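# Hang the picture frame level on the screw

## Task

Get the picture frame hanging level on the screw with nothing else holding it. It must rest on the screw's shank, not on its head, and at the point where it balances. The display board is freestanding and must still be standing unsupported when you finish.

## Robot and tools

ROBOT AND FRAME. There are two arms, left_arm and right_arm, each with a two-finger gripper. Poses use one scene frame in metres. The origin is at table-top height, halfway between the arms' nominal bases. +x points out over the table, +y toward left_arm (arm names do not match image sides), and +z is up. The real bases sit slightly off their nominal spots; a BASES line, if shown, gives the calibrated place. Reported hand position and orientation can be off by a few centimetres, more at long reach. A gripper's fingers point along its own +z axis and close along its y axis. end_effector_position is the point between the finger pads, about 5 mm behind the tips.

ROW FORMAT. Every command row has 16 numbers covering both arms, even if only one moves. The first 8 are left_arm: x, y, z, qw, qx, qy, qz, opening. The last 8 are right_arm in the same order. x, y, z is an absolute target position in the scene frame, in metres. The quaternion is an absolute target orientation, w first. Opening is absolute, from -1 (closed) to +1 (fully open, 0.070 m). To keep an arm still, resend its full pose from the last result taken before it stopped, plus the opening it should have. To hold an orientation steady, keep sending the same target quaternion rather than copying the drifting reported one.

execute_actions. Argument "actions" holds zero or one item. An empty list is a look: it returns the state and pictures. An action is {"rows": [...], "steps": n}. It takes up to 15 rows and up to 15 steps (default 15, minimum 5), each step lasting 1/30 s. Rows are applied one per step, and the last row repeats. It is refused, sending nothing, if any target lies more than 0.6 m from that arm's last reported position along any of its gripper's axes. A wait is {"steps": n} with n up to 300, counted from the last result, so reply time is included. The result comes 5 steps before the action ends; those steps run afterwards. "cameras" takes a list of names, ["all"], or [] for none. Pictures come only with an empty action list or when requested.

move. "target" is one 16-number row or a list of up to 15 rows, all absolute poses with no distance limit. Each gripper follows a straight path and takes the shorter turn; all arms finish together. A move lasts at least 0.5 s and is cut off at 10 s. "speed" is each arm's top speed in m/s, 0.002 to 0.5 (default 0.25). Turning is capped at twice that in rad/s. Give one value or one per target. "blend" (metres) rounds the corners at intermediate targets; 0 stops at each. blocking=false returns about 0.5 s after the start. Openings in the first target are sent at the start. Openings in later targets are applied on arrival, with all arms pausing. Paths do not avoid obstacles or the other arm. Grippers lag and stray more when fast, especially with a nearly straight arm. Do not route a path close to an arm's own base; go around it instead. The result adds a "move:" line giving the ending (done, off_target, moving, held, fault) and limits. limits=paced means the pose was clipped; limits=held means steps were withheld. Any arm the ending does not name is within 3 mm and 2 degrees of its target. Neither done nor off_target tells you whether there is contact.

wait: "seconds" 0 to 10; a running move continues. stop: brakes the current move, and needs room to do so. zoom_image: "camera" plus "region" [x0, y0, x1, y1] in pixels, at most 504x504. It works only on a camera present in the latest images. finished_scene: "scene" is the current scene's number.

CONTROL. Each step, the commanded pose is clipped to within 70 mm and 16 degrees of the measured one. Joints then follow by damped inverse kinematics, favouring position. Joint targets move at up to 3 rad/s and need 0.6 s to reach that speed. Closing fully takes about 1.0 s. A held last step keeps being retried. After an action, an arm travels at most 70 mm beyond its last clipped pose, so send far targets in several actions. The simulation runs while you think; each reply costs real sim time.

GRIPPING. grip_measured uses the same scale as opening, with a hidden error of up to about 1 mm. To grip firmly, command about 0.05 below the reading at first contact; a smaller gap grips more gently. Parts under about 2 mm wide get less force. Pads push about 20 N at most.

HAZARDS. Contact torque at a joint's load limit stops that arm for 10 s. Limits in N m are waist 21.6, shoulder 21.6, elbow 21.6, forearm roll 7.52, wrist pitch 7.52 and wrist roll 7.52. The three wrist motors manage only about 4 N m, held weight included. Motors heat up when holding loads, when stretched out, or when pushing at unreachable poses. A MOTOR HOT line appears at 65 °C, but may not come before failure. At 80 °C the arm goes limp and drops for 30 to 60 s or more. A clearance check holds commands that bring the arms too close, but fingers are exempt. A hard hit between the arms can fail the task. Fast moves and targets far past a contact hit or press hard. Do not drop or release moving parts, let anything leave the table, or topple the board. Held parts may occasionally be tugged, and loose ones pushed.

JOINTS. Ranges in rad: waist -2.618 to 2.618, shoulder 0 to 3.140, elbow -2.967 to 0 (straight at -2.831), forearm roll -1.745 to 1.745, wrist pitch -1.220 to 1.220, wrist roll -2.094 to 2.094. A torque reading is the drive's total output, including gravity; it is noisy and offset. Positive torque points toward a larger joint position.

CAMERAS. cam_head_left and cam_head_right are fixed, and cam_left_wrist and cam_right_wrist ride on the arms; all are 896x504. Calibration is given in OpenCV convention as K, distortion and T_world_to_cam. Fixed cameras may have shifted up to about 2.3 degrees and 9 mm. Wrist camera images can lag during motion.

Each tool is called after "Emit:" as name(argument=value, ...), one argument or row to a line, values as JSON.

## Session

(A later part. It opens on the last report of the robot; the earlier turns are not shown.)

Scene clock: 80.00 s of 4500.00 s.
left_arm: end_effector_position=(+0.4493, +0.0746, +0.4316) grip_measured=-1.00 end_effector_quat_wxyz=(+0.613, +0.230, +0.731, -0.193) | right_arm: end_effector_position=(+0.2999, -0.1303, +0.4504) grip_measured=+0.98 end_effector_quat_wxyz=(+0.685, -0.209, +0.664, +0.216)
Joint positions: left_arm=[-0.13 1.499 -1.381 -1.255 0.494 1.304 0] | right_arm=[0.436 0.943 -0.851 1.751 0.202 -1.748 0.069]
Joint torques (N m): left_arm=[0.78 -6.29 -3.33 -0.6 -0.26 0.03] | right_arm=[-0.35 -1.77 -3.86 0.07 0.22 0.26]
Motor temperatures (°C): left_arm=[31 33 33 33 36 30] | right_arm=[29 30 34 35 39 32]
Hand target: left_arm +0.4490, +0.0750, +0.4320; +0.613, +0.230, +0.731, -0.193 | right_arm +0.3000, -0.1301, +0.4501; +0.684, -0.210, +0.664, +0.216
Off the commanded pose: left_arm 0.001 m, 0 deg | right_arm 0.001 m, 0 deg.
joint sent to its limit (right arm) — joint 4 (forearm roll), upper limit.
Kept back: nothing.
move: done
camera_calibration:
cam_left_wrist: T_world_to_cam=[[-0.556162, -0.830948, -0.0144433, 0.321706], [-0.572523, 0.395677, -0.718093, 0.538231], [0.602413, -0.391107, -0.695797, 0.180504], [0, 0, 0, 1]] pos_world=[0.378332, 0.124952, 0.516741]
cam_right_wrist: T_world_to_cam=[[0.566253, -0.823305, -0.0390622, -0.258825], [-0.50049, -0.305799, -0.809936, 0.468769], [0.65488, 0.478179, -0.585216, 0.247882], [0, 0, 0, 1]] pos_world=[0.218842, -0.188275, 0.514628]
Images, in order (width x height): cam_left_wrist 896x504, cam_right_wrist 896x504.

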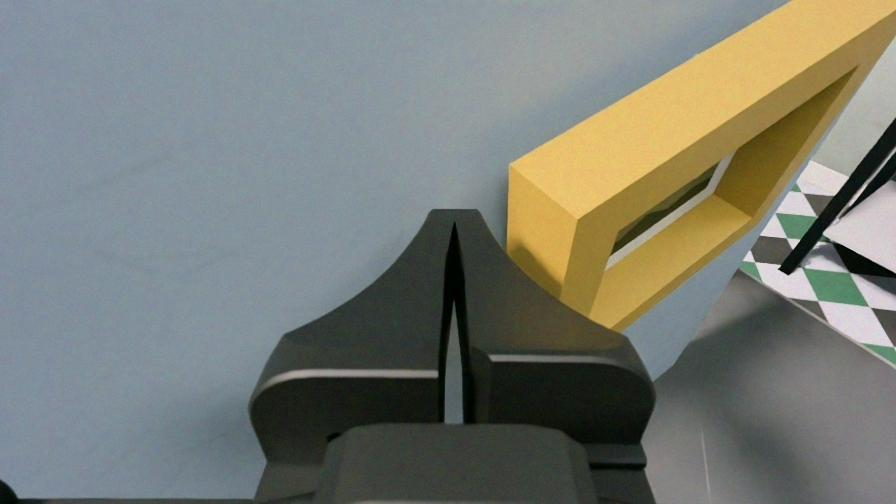

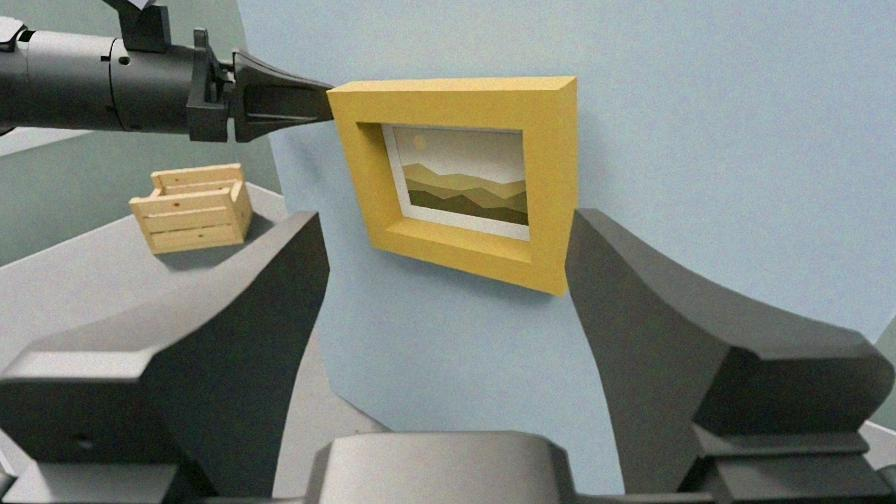

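Emit:
zoom_image(
  camera="cam_right_wrist",
  region=[300, 60, 600, 310],
)

Emit:
move(
  target=[
    [0.449, 0.060, 0.432, 0.6130, 0.2303, 0.7305, -0.1933, -1, 0.30, -0.13, 0.45, 0.686, -0.2089, 0.6625, 0.2163, 0.98],
  ],
  cameras=["cam_left_wrist", "cam_right_wrist"],
  speed=0.03,
)

Emit:
zoom_image(
  camera="cam_left_wrist",
  region=[400, 140, 640, 340],
)

Scaled by 1.680 from the camera's 896x504 image, which has a finer 1280x720 frame.

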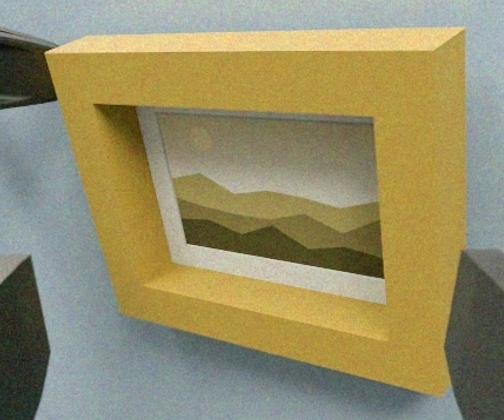

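Scene clock: 81.07 s of 4500.00 s.
left_arm: end_effector_position=(+0.4493, +0.0614, +0.4323) grip_measured=-1.00 end_effector_quat_wxyz=(+0.614, +0.229, +0.731, -0.192) | right_arm: end_effector_position=(+0.2999, -0.1303, +0.4504) grip_measured=+0.98 end_effector_quat_wxyz=(+0.685, -0.209, +0.664, +0.216)
Joint positions: left_arm=[-0.182 1.504 -1.388 -1.22 0.441 1.264 0] | right_arm=[0.436 0.943 -0.851 1.751 0.202 -1.748 0.069]
Joint torques (N m): left_arm=[-3.04 -4.93 -4.12 -0.65 0.67 -0.03] | right_arm=[-0.21 -2.14 -3.87 0.08 0.23 0.26]
Motor temperatures (°C): left_arm=[31 33 33 33 36 30] | right_arm=[29 30 34 35 39 32]
Hand target: left_arm +0.4490, +0.0600, +0.4320; +0.613, +0.230, +0.731, -0.193 | right_arm +0.3000, -0.1301, +0.4501; +0.684, -0.210, +0.664, +0.216
Off the commanded pose: left_arm 0.001 m, 0 deg | right_arm 0.001 m, 0 deg.
joint sent to its limit (right arm) — joint 4 (forearm roll), upper limit.
Kept back: nothing.
move: done
camera_calibration:
cam_left_wrist: T_world_to_cam=[[-0.552421, -0.833412, -0.0159724, 0.309776], [-0.572657, 0.393366, -0.719255, 0.544683], [0.605719, -0.388185, -0.694563, 0.173694], [0, 0, 0, 1]] pos_world=[0.377833, 0.111337, 0.517355]
cam_right_wrist: T_world_to_cam=[[0.566253, -0.823305, -0.0390622, -0.258825], [-0.50049, -0.305799, -0.809936, 0.468769], [0.65488, 0.478179, -0.585216, 0.247882], [0, 0, 0, 1]] pos_world=[0.218842, -0.188275, 0.514628]
Images, in order (width x height): cam_left_wrist 896x504, cam_right_wrist 896x504.

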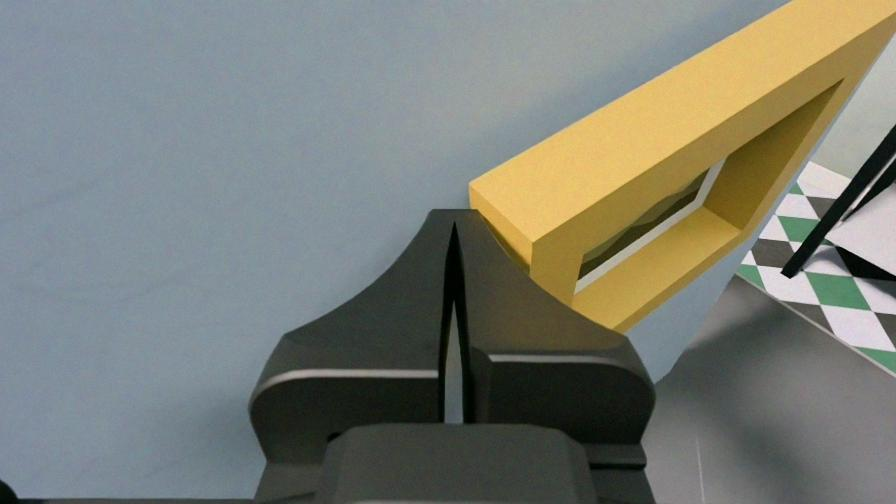

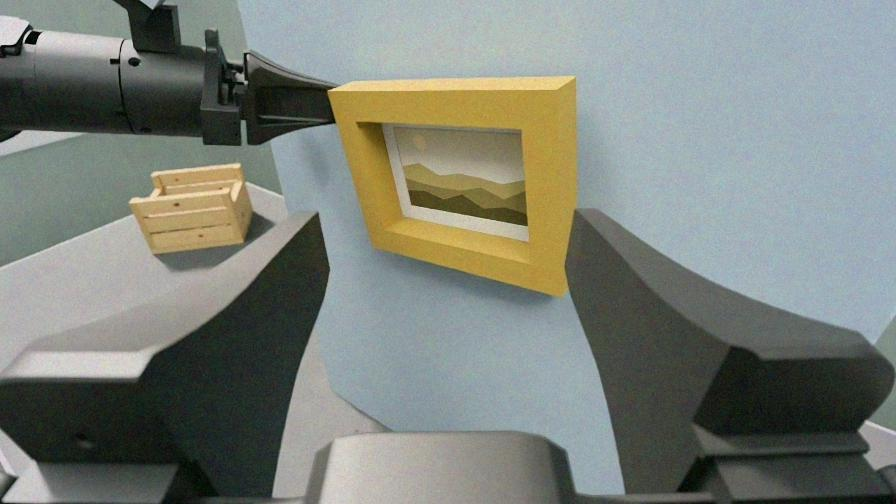

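Scaled by 2.100 from the camera's 896x504 image, which has a finer 1280x720 frame.

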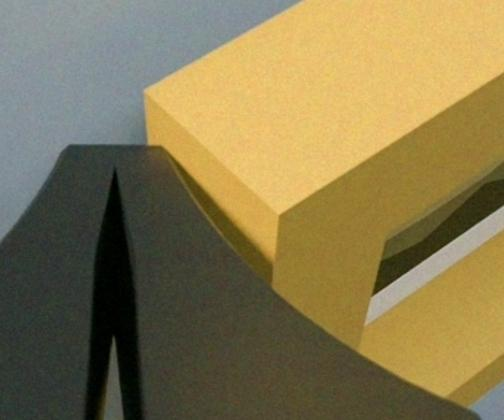

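Emit:
zoom_image(
  camera="cam_right_wrist",
  region=[300, 60, 600, 310],
)

Scaled by 1.680 from the camera's 896x504 image, which has a finer 1280x720 frame.

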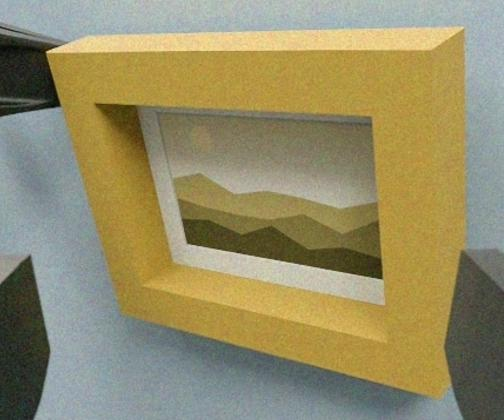

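Emit:
move(
  target=[
    [0.449, 0.056, 0.432, 0.6130, 0.2303, 0.7305, -0.1933, -1, 0.30, -0.13, 0.45, 0.686, -0.2089, 0.6625, 0.2163, 0.98],
  ],
  cameras=["cam_left_wrist", "cam_right_wrist"],
  speed=0.02,
)

Emit:
zoom_image(
  camera="cam_right_wrist",
  region=[300, 60, 600, 310],
)

Scene clock: 84.77 s of 4500.00 s.
left_arm: end_effector_position=(+0.4483, +0.0548, +0.4321) grip_measured=-1.00 end_effector_quat_wxyz=(+0.613, +0.231, +0.730, -0.195) | right_arm: end_effector_position=(+0.2999, -0.1303, +0.4504) grip_measured=+0.98 end_effector_quat_wxyz=(+0.685, -0.209, +0.664, +0.216)
Joint positions: left_arm=[-0.201 1.508 -1.392 -1.211 0.431 1.252 0] | right_arm=[0.436 0.943 -0.851 1.751 0.202 -1.748 0.069]
Joint torques (N m): left_arm=[0.25 -5.09 -3.94 -0.31 -0.59 -0.17] | right_arm=[0.26 -2.28 -3.91 0.1 0.23 0.25]
Motor temperatures (°C): left_arm=[31 33 33 33 36 30] | right_arm=[29 30 34 35 39 32]
Hand target: left_arm +0.4490, +0.0560, +0.4320; +0.613, +0.230, +0.731, -0.193 | right_arm +0.3000, -0.1301, +0.4501; +0.684, -0.210, +0.664, +0.216
Off the commanded pose: left_arm 0.001 m, 0 deg | right_arm 0.001 m, 0 deg.
joint sent to its limit (right arm) — joint 4 (forearm roll), upper limit.
Kept back: nothing.
move: done
camera_calibration:
cam_left_wrist: T_world_to_cam=[[-0.55898, -0.829052, -0.0146264, 0.305845], [-0.570557, 0.397372, -0.718721, 0.545141], [0.60167, -0.393405, -0.695145, 0.173889], [0, 0, 0, 1]] pos_world=[0.377371, 0.105346, 0.517155]
cam_right_wrist: T_world_to_cam=[[0.566253, -0.823305, -0.0390622, -0.258825], [-0.50049, -0.305799, -0.809936, 0.468769], [0.65488, 0.478179, -0.585216, 0.247882], [0, 0, 0, 1]] pos_world=[0.218842, -0.188275, 0.514628]
Images, in order (width x height): cam_left_wrist 896x504, cam_right_wrist 896x504.

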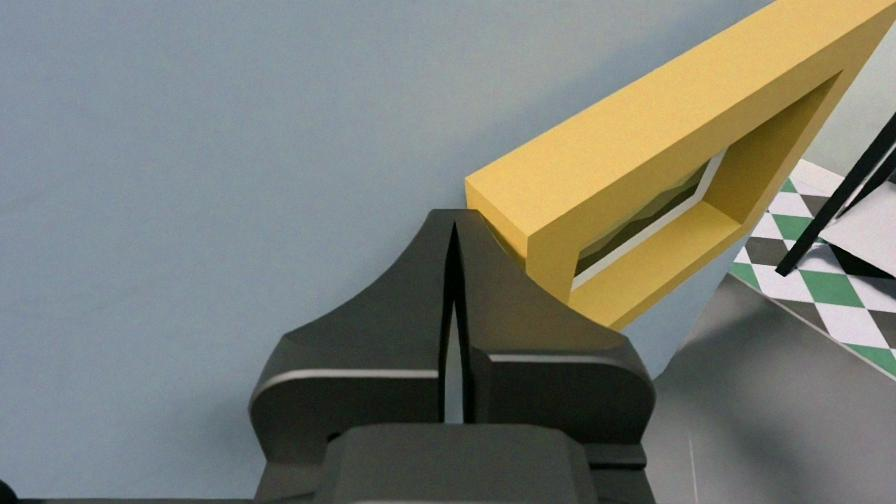

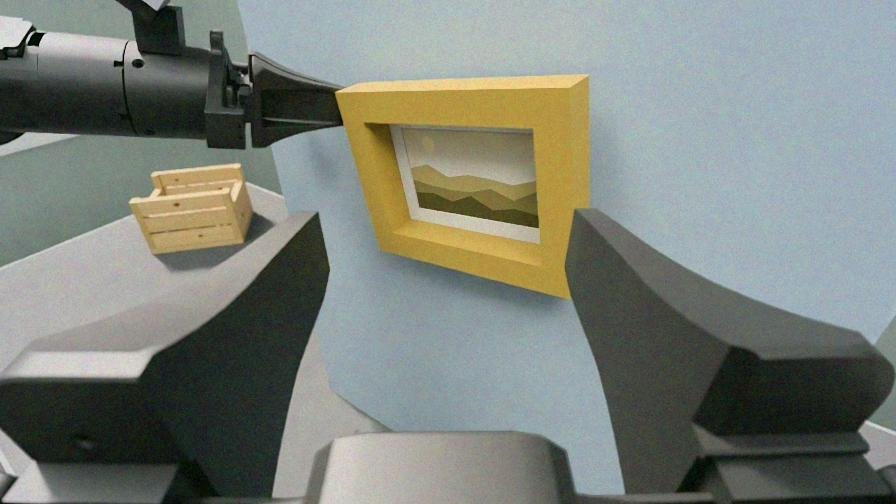

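Scaled by 1.680 from the camera's 896x504 image, which has a finer 1280x720 frame.

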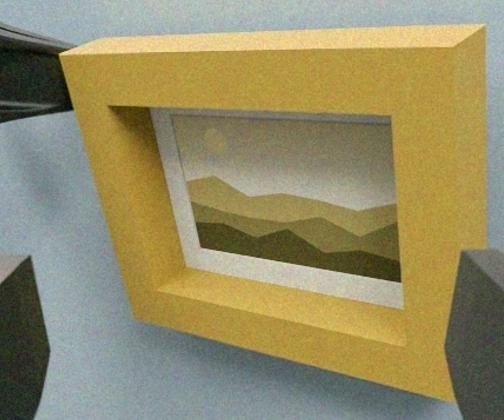

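Emit:
move(
  target=[
    [0.440, 0.09, 0.432, 0.6130, 0.2303, 0.7305, -0.1933, -1, 0.30, -0.13, 0.45, 0.686, -0.2089, 0.6625, 0.2163, 0.98],
  ],
  cameras=["all"],
  speed=0.08,
)

Emit:
zoom_image(
  camera="cam_right_wrist",
  region=[300, 60, 600, 310],
)

Scene clock: 85.70 s of 4500.00 s.
left_arm: end_effector_position=(+0.4400, +0.0903, +0.4319) grip_measured=-1.00 end_effector_quat_wxyz=(+0.613, +0.230, +0.731, -0.193) | right_arm: end_effector_position=(+0.2999, -0.1303, +0.4504) grip_measured=+0.98 end_effector_quat_wxyz=(+0.685, -0.209, +0.664, +0.216)
Joint positions: left_arm=[-0.075 1.46 -1.341 -1.285 0.546 1.341 0] | right_arm=[0.436 0.943 -0.851 1.751 0.202 -1.748 0.069]
Joint torques (N m): left_arm=[-1.13 -6.05 -3.14 -0.4 -0.56 -0.15] | right_arm=[0.33 -2.27 -3.9 0.09 0.23 0.26]
Motor temperatures (°C): left_arm=[31 33 33 33 36 30] | right_arm=[29 30 34 35 39 32]
Hand target: left_arm +0.4400, +0.0900, +0.4320; +0.613, +0.230, +0.731, -0.193 | right_arm +0.3000, -0.1301, +0.4501; +0.684, -0.210, +0.664, +0.216
Off the commanded pose: left_arm 0.000 m, 0 deg | right_arm 0.001 m, 0 deg.
joint sent to its limit (right arm) — joint 4 (forearm roll), upper limit.
Kept back: nothing.
move: done
camera_calibration:
cam_left_wrist: T_world_to_cam=[[-0.556222, -0.830897, -0.015092, 0.329795], [-0.571839, 0.395854, -0.71854, 0.526821], [0.603007, -0.391038, -0.695322, 0.192033], [0, 0, 0, 1]] pos_world=[0.368899, 0.140574, 0.517044]
cam_right_wrist: T_world_to_cam=[[0.566253, -0.823305, -0.0390622, -0.258825], [-0.50049, -0.305799, -0.809936, 0.468769], [0.65488, 0.478179, -0.585216, 0.247882], [0, 0, 0, 1]] pos_world=[0.218842, -0.188275, 0.514628]

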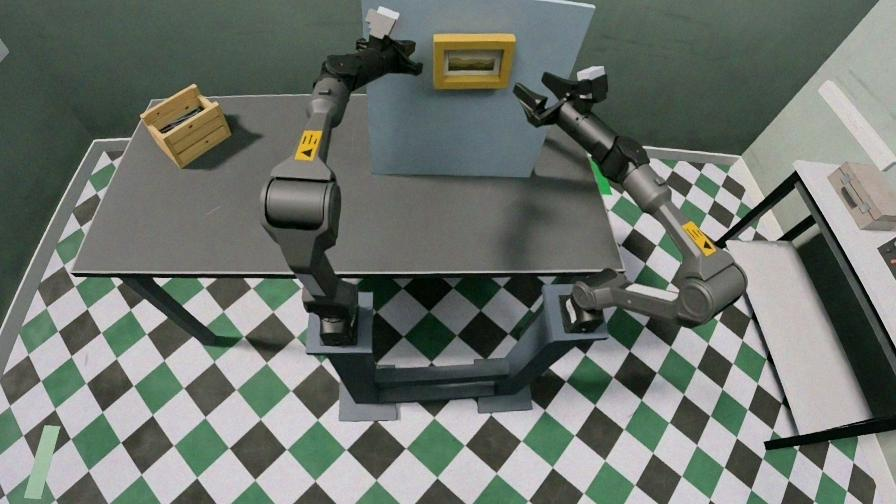

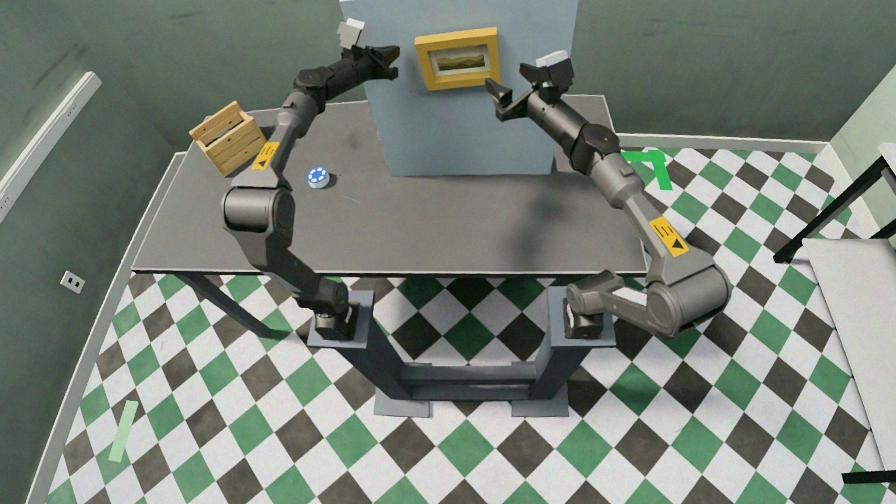

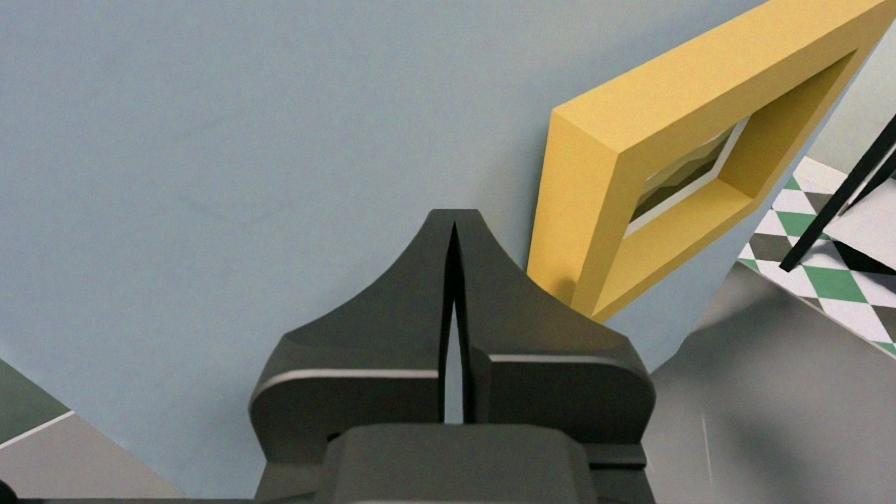

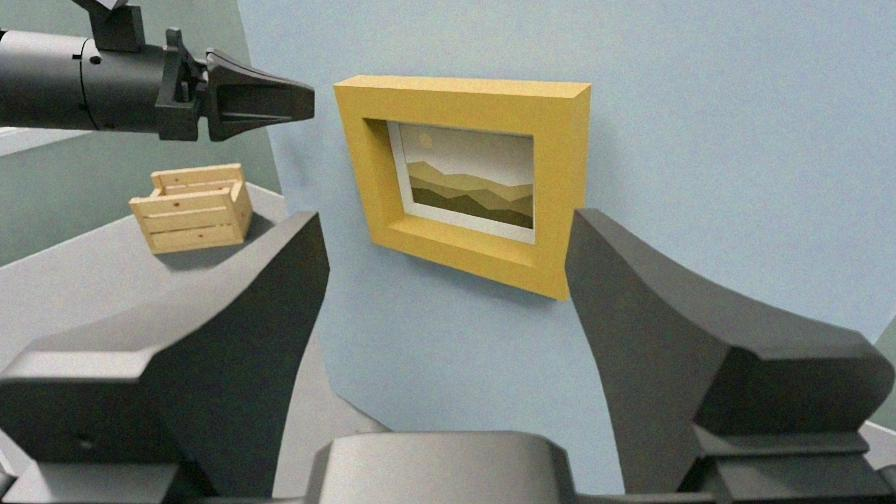

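Scaled by 1.680 from the camera's 896x504 image, which has a finer 1280x720 frame.

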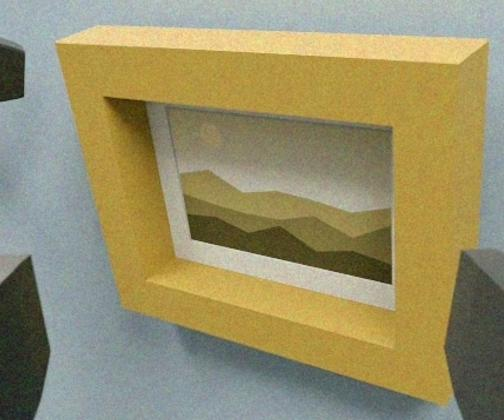

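Emit:
zoom_image(
  camera="cam_head_left",
  region=[415, 20, 525, 105],
)

Emit:
zoom_image(
  camera="cam_head_right",
  region=[405, 20, 515, 105],
)

Scaled by 4.582 from the camera's 896x504 image, which has a finer 1280x720 frame.

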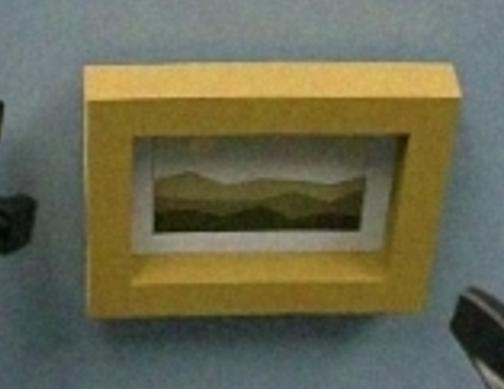

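Scaled by 4.582 from the camera's 896x504 image, which has a finer 1280x720 frame.

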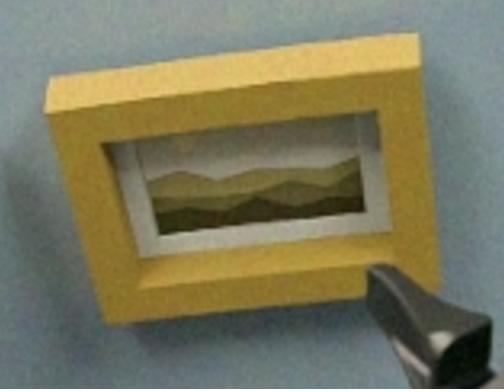

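Emit:
move(
  target=[
    [0.415, 0.10, 0.35, 0.6130, 0.2303, 0.7305, -0.1933, -1, 0.30, -0.13, 0.45, 0.686, -0.2089, 0.6625, 0.2163, 0.98],
    [0.43, 0.05, 0.285, 0.6130, 0.2303, 0.7305, -0.1933, -1, 0.30, -0.13, 0.45, 0.686, -0.2089, 0.6625, 0.2163, 0.98],
    [0.449, 0.012, 0.285, 0.6130, 0.2303, 0.7305, -0.1933, -1, 0.30, -0.13, 0.45, 0.686, -0.2089, 0.6625, 0.2163, 0.98],
  ],
  cameras=["cam_left_wrist", "cam_right_wrist"],
  speed=0.12,
  blend=[0.03, 0.02, 0],
)

Scene clock: 90.23 s of 4500.00 s.
left_arm: end_effector_position=(+0.4495, +0.0115, +0.2851) grip_measured=-1.00 end_effector_quat_wxyz=(+0.537, +0.265, +0.778, -0.192) | right_arm: end_effector_position=(+0.2999, -0.1303, +0.4504) grip_measured=+0.98 end_effector_quat_wxyz=(+0.685, -0.209, +0.664, +0.216)
Joint positions: left_arm=[-0.319 1.657 -1.13 -1.752 0.331 1.873 0] | right_arm=[0.436 0.943 -0.851 1.751 0.202 -1.748 0.069]
Joint torques (N m): left_arm=[0.26 -7.65 -3 -0.36 0.31 -0.17] | right_arm=[0.72 -2.09 -3.97 0.11 0.23 0.25]
Motor temperatures (°C): left_arm=[31 33 33 33 36 30] | right_arm=[29 30 34 35 39 32]
Hand target: left_arm +0.4491, +0.0121, +0.2853; +0.537, +0.265, +0.778, -0.192 | right_arm +0.3000, -0.1301, +0.4501; +0.684, -0.210, +0.664, +0.216
Off the commanded pose: left_arm 0.001 m, 11 deg | right_arm 0.001 m, 0 deg.
joint sent to its limit (left arm) — joint 4 (forearm roll), lower limit.
joint sent to its limit (right arm) — joint 4 (forearm roll), upper limit.
Kept back: nothing.
move: off_target (left_arm)
camera_calibration:
cam_left_wrist: T_world_to_cam=[[-0.604463, -0.796625, -0.00363701, 0.285463], [-0.647694, 0.494106, -0.579958, 0.451343], [0.463806, -0.348208, -0.814638, 0.14951], [0, 0, 0, 1]] pos_world=[0.395541, 0.0564561, 0.384594]
cam_right_wrist: T_world_to_cam=[[0.566253, -0.823305, -0.0390622, -0.258825], [-0.50049, -0.305799, -0.809936, 0.468769], [0.65488, 0.478179, -0.585216, 0.247882], [0, 0, 0, 1]] pos_world=[0.218842, -0.188275, 0.514628]
Images, in order (width x height): cam_left_wrist 896x504, cam_right_wrist 896x504.

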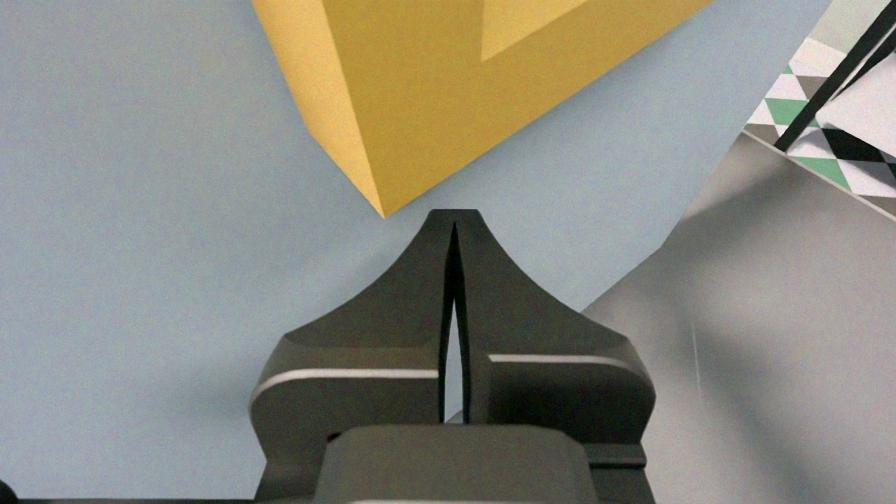

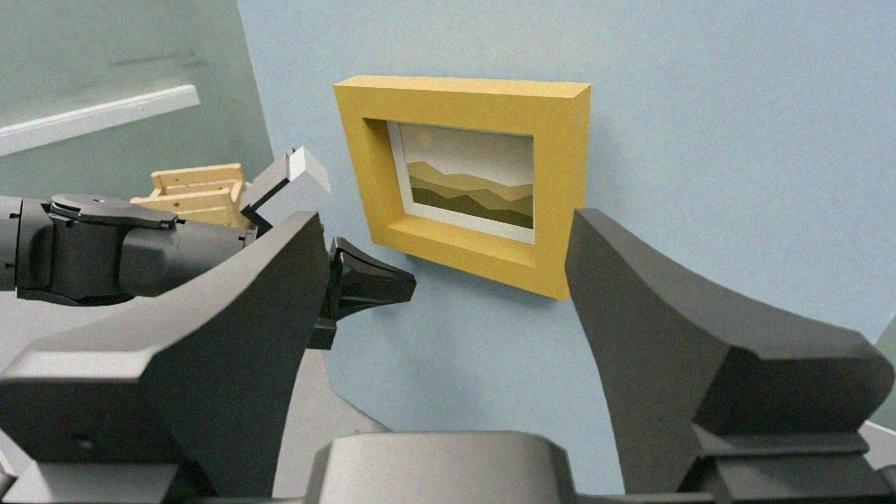

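Emit:
execute_actions(
  actions=[],
  cameras=["cam_head_left","cam_right_wrist","cam_left_wrist"],
)

Scene clock: 91.77 s of 4500.00 s.
left_arm: end_effector_position=(+0.4490, +0.0117, +0.2852) grip_measured=-1.00 end_effector_quat_wxyz=(+0.537, +0.265, +0.778, -0.192) | right_arm: end_effector_position=(+0.2999, -0.1303, +0.4504) grip_measured=+0.98 end_effector_quat_wxyz=(+0.685, -0.209, +0.664, +0.216)
Joint positions: left_arm=[-0.319 1.656 -1.128 -1.752 0.331 1.873 0] | right_arm=[0.436 0.943 -0.851 1.751 0.202 -1.748 0.069]
Joint torques (N m): left_arm=[0.32 -7.76 -2.51 -0.43 0.46 -0.17] | right_arm=[0.74 -2 -3.92 0.12 0.22 0.24]
Motor temperatures (°C): left_arm=[31 33 33 33 36 30] | right_arm=[29 30 34 35 39 32]
Hand target: left_arm +0.4491, +0.0121, +0.2853; +0.537, +0.265, +0.778, -0.192 | right_arm +0.3000, -0.1301, +0.4501; +0.684, -0.210, +0.664, +0.216
Off the commanded pose: left_arm 0.000 m, 11 deg | right_arm 0.001 m, 0 deg.
Steps of this call (1-46: nothing new was sent). Readings (end_effector_position of left_arm | right_arm):
1: (+0.4493, +0.0116, +0.2847) | (+0.2999, -0.1303, +0.4504)
2: (+0.4493, +0.0116, +0.2847) | (+0.2999, -0.1303, +0.4504)
4: (+0.4493, +0.0116, +0.2847) | (+0.2999, -0.1303, +0.4504)
8: (+0.4492, +0.0116, +0.2851) | (+0.2999, -0.1303, +0.4504)
46: the state above
camera_calibration:
cam_left_wrist: T_world_to_cam=[[-0.604463, -0.796625, -0.00363701, 0.285304], [-0.647694, 0.494106, -0.579958, 0.451023], [0.463806, -0.348208, -0.814638, 0.149877], [0, 0, 0, 1]] pos_world=[0.395067, 0.0566155, 0.384707]
cam_right_wrist: T_world_to_cam=[[0.566253, -0.823305, -0.0390622, -0.258825], [-0.50049, -0.305799, -0.809936, 0.468769], [0.65488, 0.478179, -0.585216, 0.247882], [0, 0, 0, 1]] pos_world=[0.218842, -0.188275, 0.514628]
Images, in order (width x height): cam_head_left 896x504, cam_left_wrist 896x504, cam_right_wrist 896x504.

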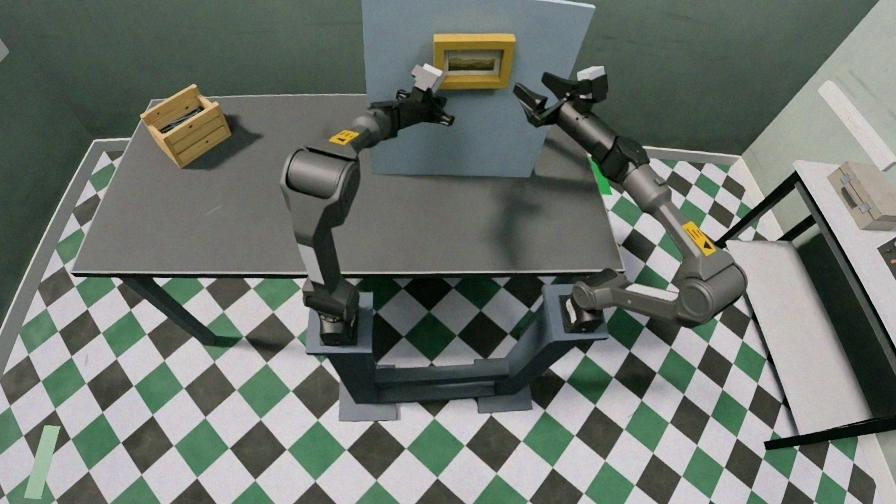

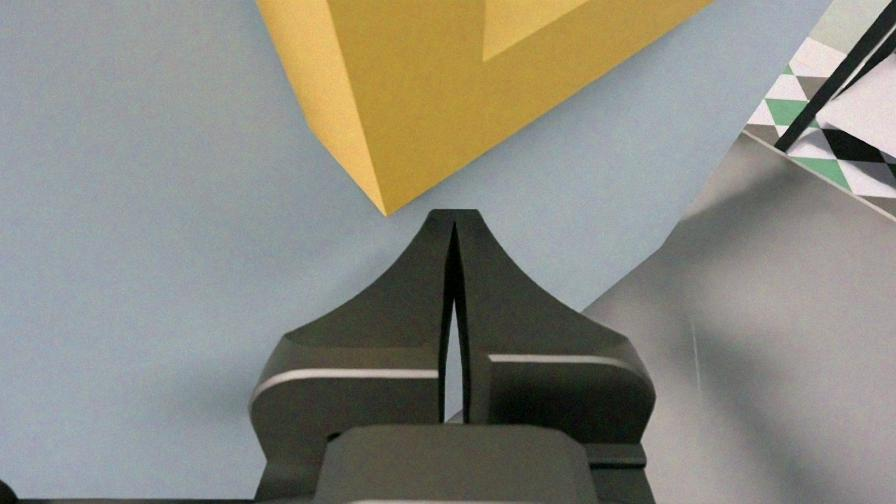

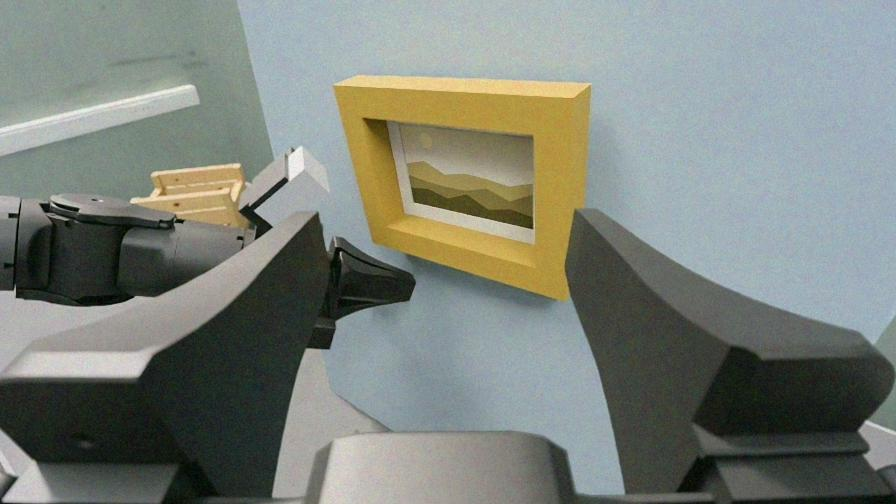

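Emit:
move(
  target=[
    [0.39, 0.06, 0.29, 0.5668, 0.258, 0.762, -0.1766, -1, 0.31, -0.20, 0.42, 0.5124, -0.2536, 0.8044, 0.1616, 0.0],
    [0.38, 0.14, 0.43, 0.6130, 0.2303, 0.7305, -0.1933, -1, 0.39, -0.20, 0.335, 0.5124, -0.2536, 0.8044, 0.1616, -1],
  ],
  speed=0.2,
  blend=0.03,
)

Scene clock: 97.97 s of 4500.00 s.
left_arm: end_effector_position=(+0.3799, +0.1401, +0.4302) grip_measured=-1.00 end_effector_quat_wxyz=(+0.613, +0.230, +0.731, -0.193) | right_arm: end_effector_position=(+0.3902, -0.2002, +0.3350) grip_measured=-1.00 end_effector_quat_wxyz=(+0.513, -0.253, +0.804, +0.161)
Joint positions: left_arm=[0.151 1.253 -1.145 -1.341 0.768 1.418 0] | right_arm=[-0.029 1.306 -1.03 1.104 0.674 -1.317 0]
Joint torques (N m): left_arm=[-0.88 -3.2 -2.67 -0.78 -0.43 0.02] | right_arm=[-0.48 -4.79 -4.8 0.49 -0.09 0.26]
Motor temperatures (°C): left_arm=[31 33 33 33 36 30] | right_arm=[29 30 34 35 39 32]
Hand target: left_arm +0.3800, +0.1400, +0.4300; +0.613, +0.230, +0.731, -0.193 | right_arm +0.3900, -0.2000, +0.3350; +0.512, -0.254, +0.804, +0.162
Off the commanded pose: left_arm 0.000 m, 0 deg | right_arm 0.000 m, 0 deg.
Kept back: nothing.
move: done
camera_calibration:
cam_left_wrist: T_world_to_cam=[[-0.556165, -0.830939, -0.0148633, 0.337678], [-0.571767, 0.395552, -0.718763, 0.471565], [0.603128, -0.391252, -0.695096, 0.246405], [0, 0, 0, 1]] pos_world=[0.308816, 0.190468, 0.515238]
cam_right_wrist: T_world_to_cam=[[0.551813, -0.8334, -0.0307833, -0.371198], [-0.748276, -0.478478, -0.459502, 0.34387], [0.36822, 0.276593, -0.887643, 0.327432], [0, 0, 0, 1]] pos_world=[0.341575, -0.235388, 0.437225]

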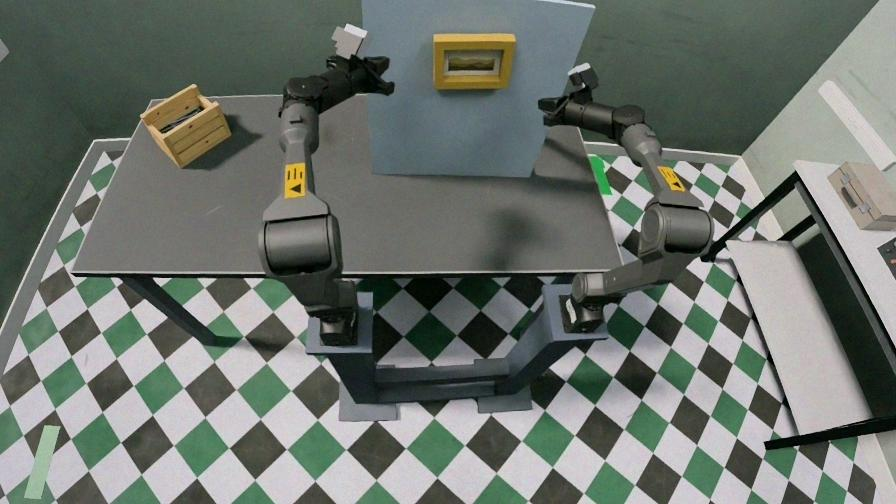

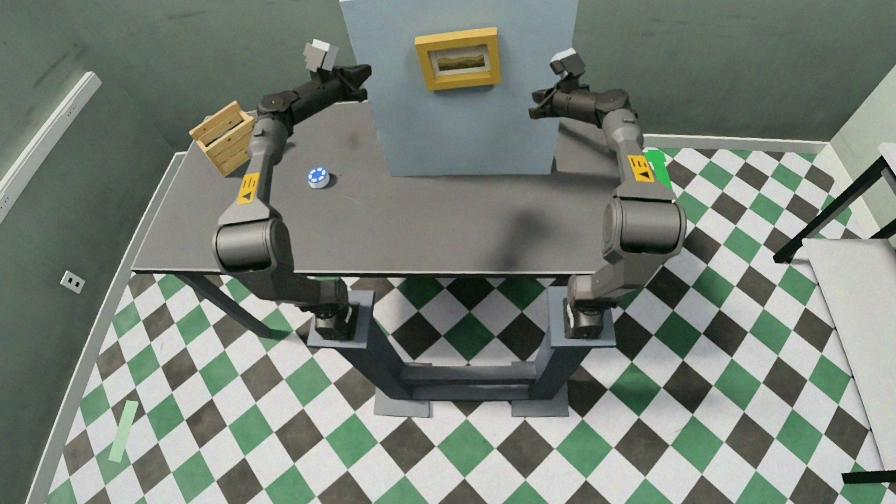

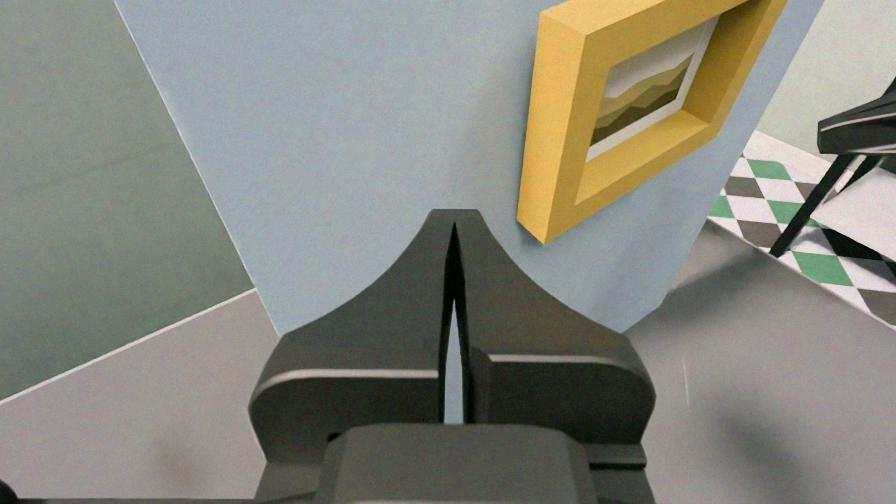

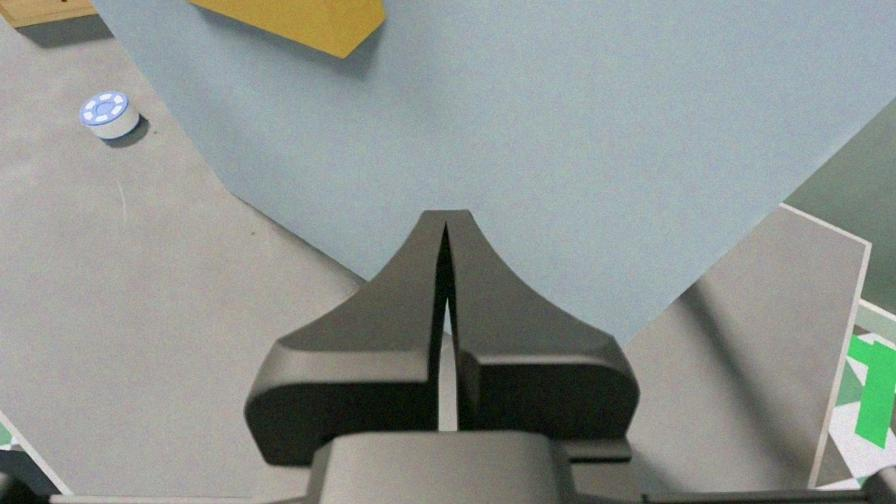

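Emit:
move(
  target=[0.38, 0.14, 0.43, 0.6130, 0.2303, 0.7305, -0.1933, -1, 0.432, -0.167, 0.357, 0.5124, -0.2536, 0.8044, 0.1616, -1],
  speed=0.15,
  cameras=["cam_head_left", "cam_head_right", "cam_right_wrist"],
)

Emit:
zoom_image(
  camera="cam_head_left",
  region=[415, 20, 525, 105],
)

Emit:
zoom_image(
  camera="cam_head_right",
  region=[405, 20, 515, 105],
)

Scene clock: 99.43 s of 4500.00 s.
left_arm: end_effector_position=(+0.3799, +0.1401, +0.4302) grip_measured=-1.00 end_effector_quat_wxyz=(+0.613, +0.230, +0.731, -0.193) | right_arm: end_effector_position=(+0.4323, -0.1669, +0.3572) grip_measured=-1.00 end_effector_quat_wxyz=(+0.513, -0.253, +0.804, +0.162)
Joint positions: left_arm=[0.151 1.253 -1.145 -1.341 0.768 1.418 0] | right_arm=[0.109 1.453 -1.255 0.937 0.599 -1.083 0]
Joint torques (N m): left_arm=[-0.69 -3.31 -2.71 -0.78 -0.43 0.05] | right_arm=[-0.5 -5.64 -3.72 0.56 -0.27 -0.12]
Motor temperatures (°C): left_arm=[31 33 33 33 36 30] | right_arm=[29 30 34 35 39 32]
Hand target: left_arm +0.3800, +0.1400, +0.4300; +0.613, +0.230, +0.731, -0.193 | right_arm +0.4320, -0.1670, +0.3570; +0.512, -0.254, +0.804, +0.162
Off the commanded pose: left_arm 0.000 m, 0 deg | right_arm 0.000 m, 0 deg.
Kept back: nothing.
move: done
camera_calibration:
cam_right_wrist: T_world_to_cam=[[0.552081, -0.8332, -0.0313656, -0.365853], [-0.748197, -0.478454, -0.459656, 0.401508], [0.367978, 0.277235, -0.887543, 0.322575], [0, 0, 0, 1]] pos_world=[0.383687, -0.202155, 0.45938]
Images, in order (width x height): cam_head_left 896x504, cam_head_right 896x504, cam_right_wrist 896x504.

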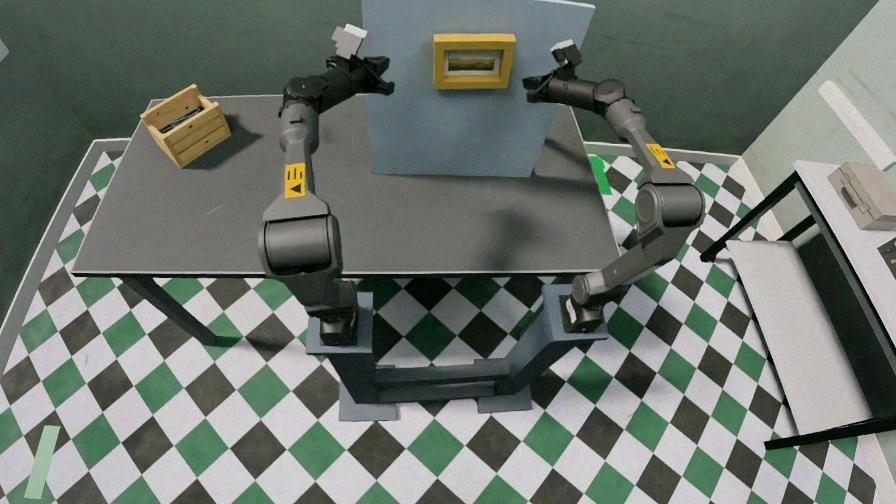

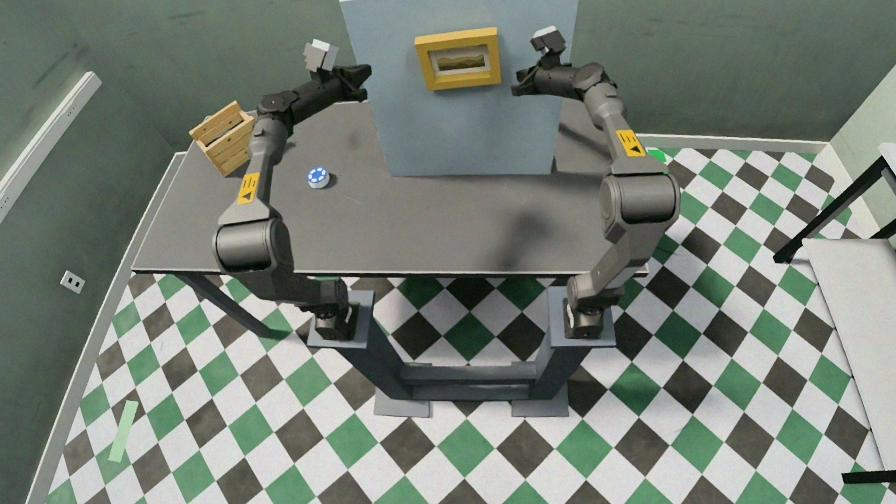

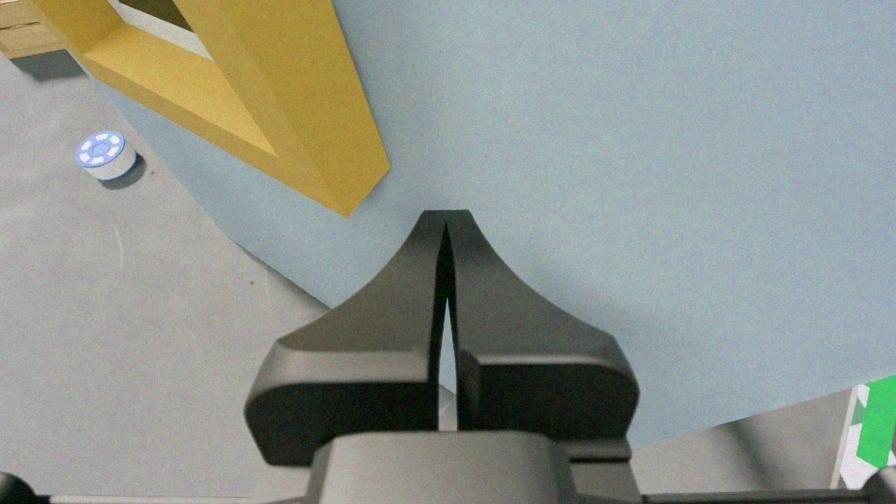

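Scaled by 4.582 from the camera's 896x504 image, which has a finer 1280x720 frame.

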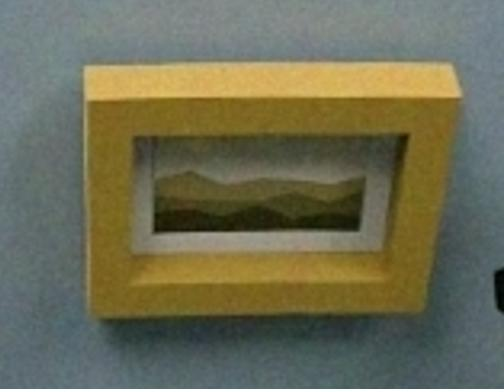

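Scaled by 4.582 from the camera's 896x504 image, which has a finer 1280x720 frame.

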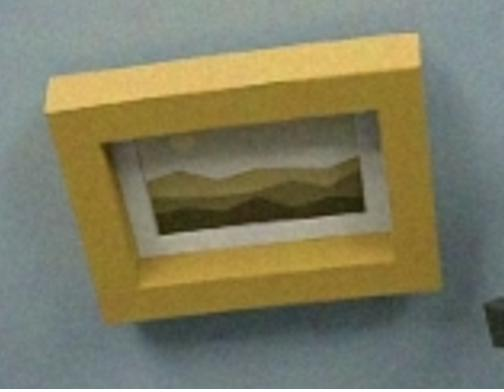

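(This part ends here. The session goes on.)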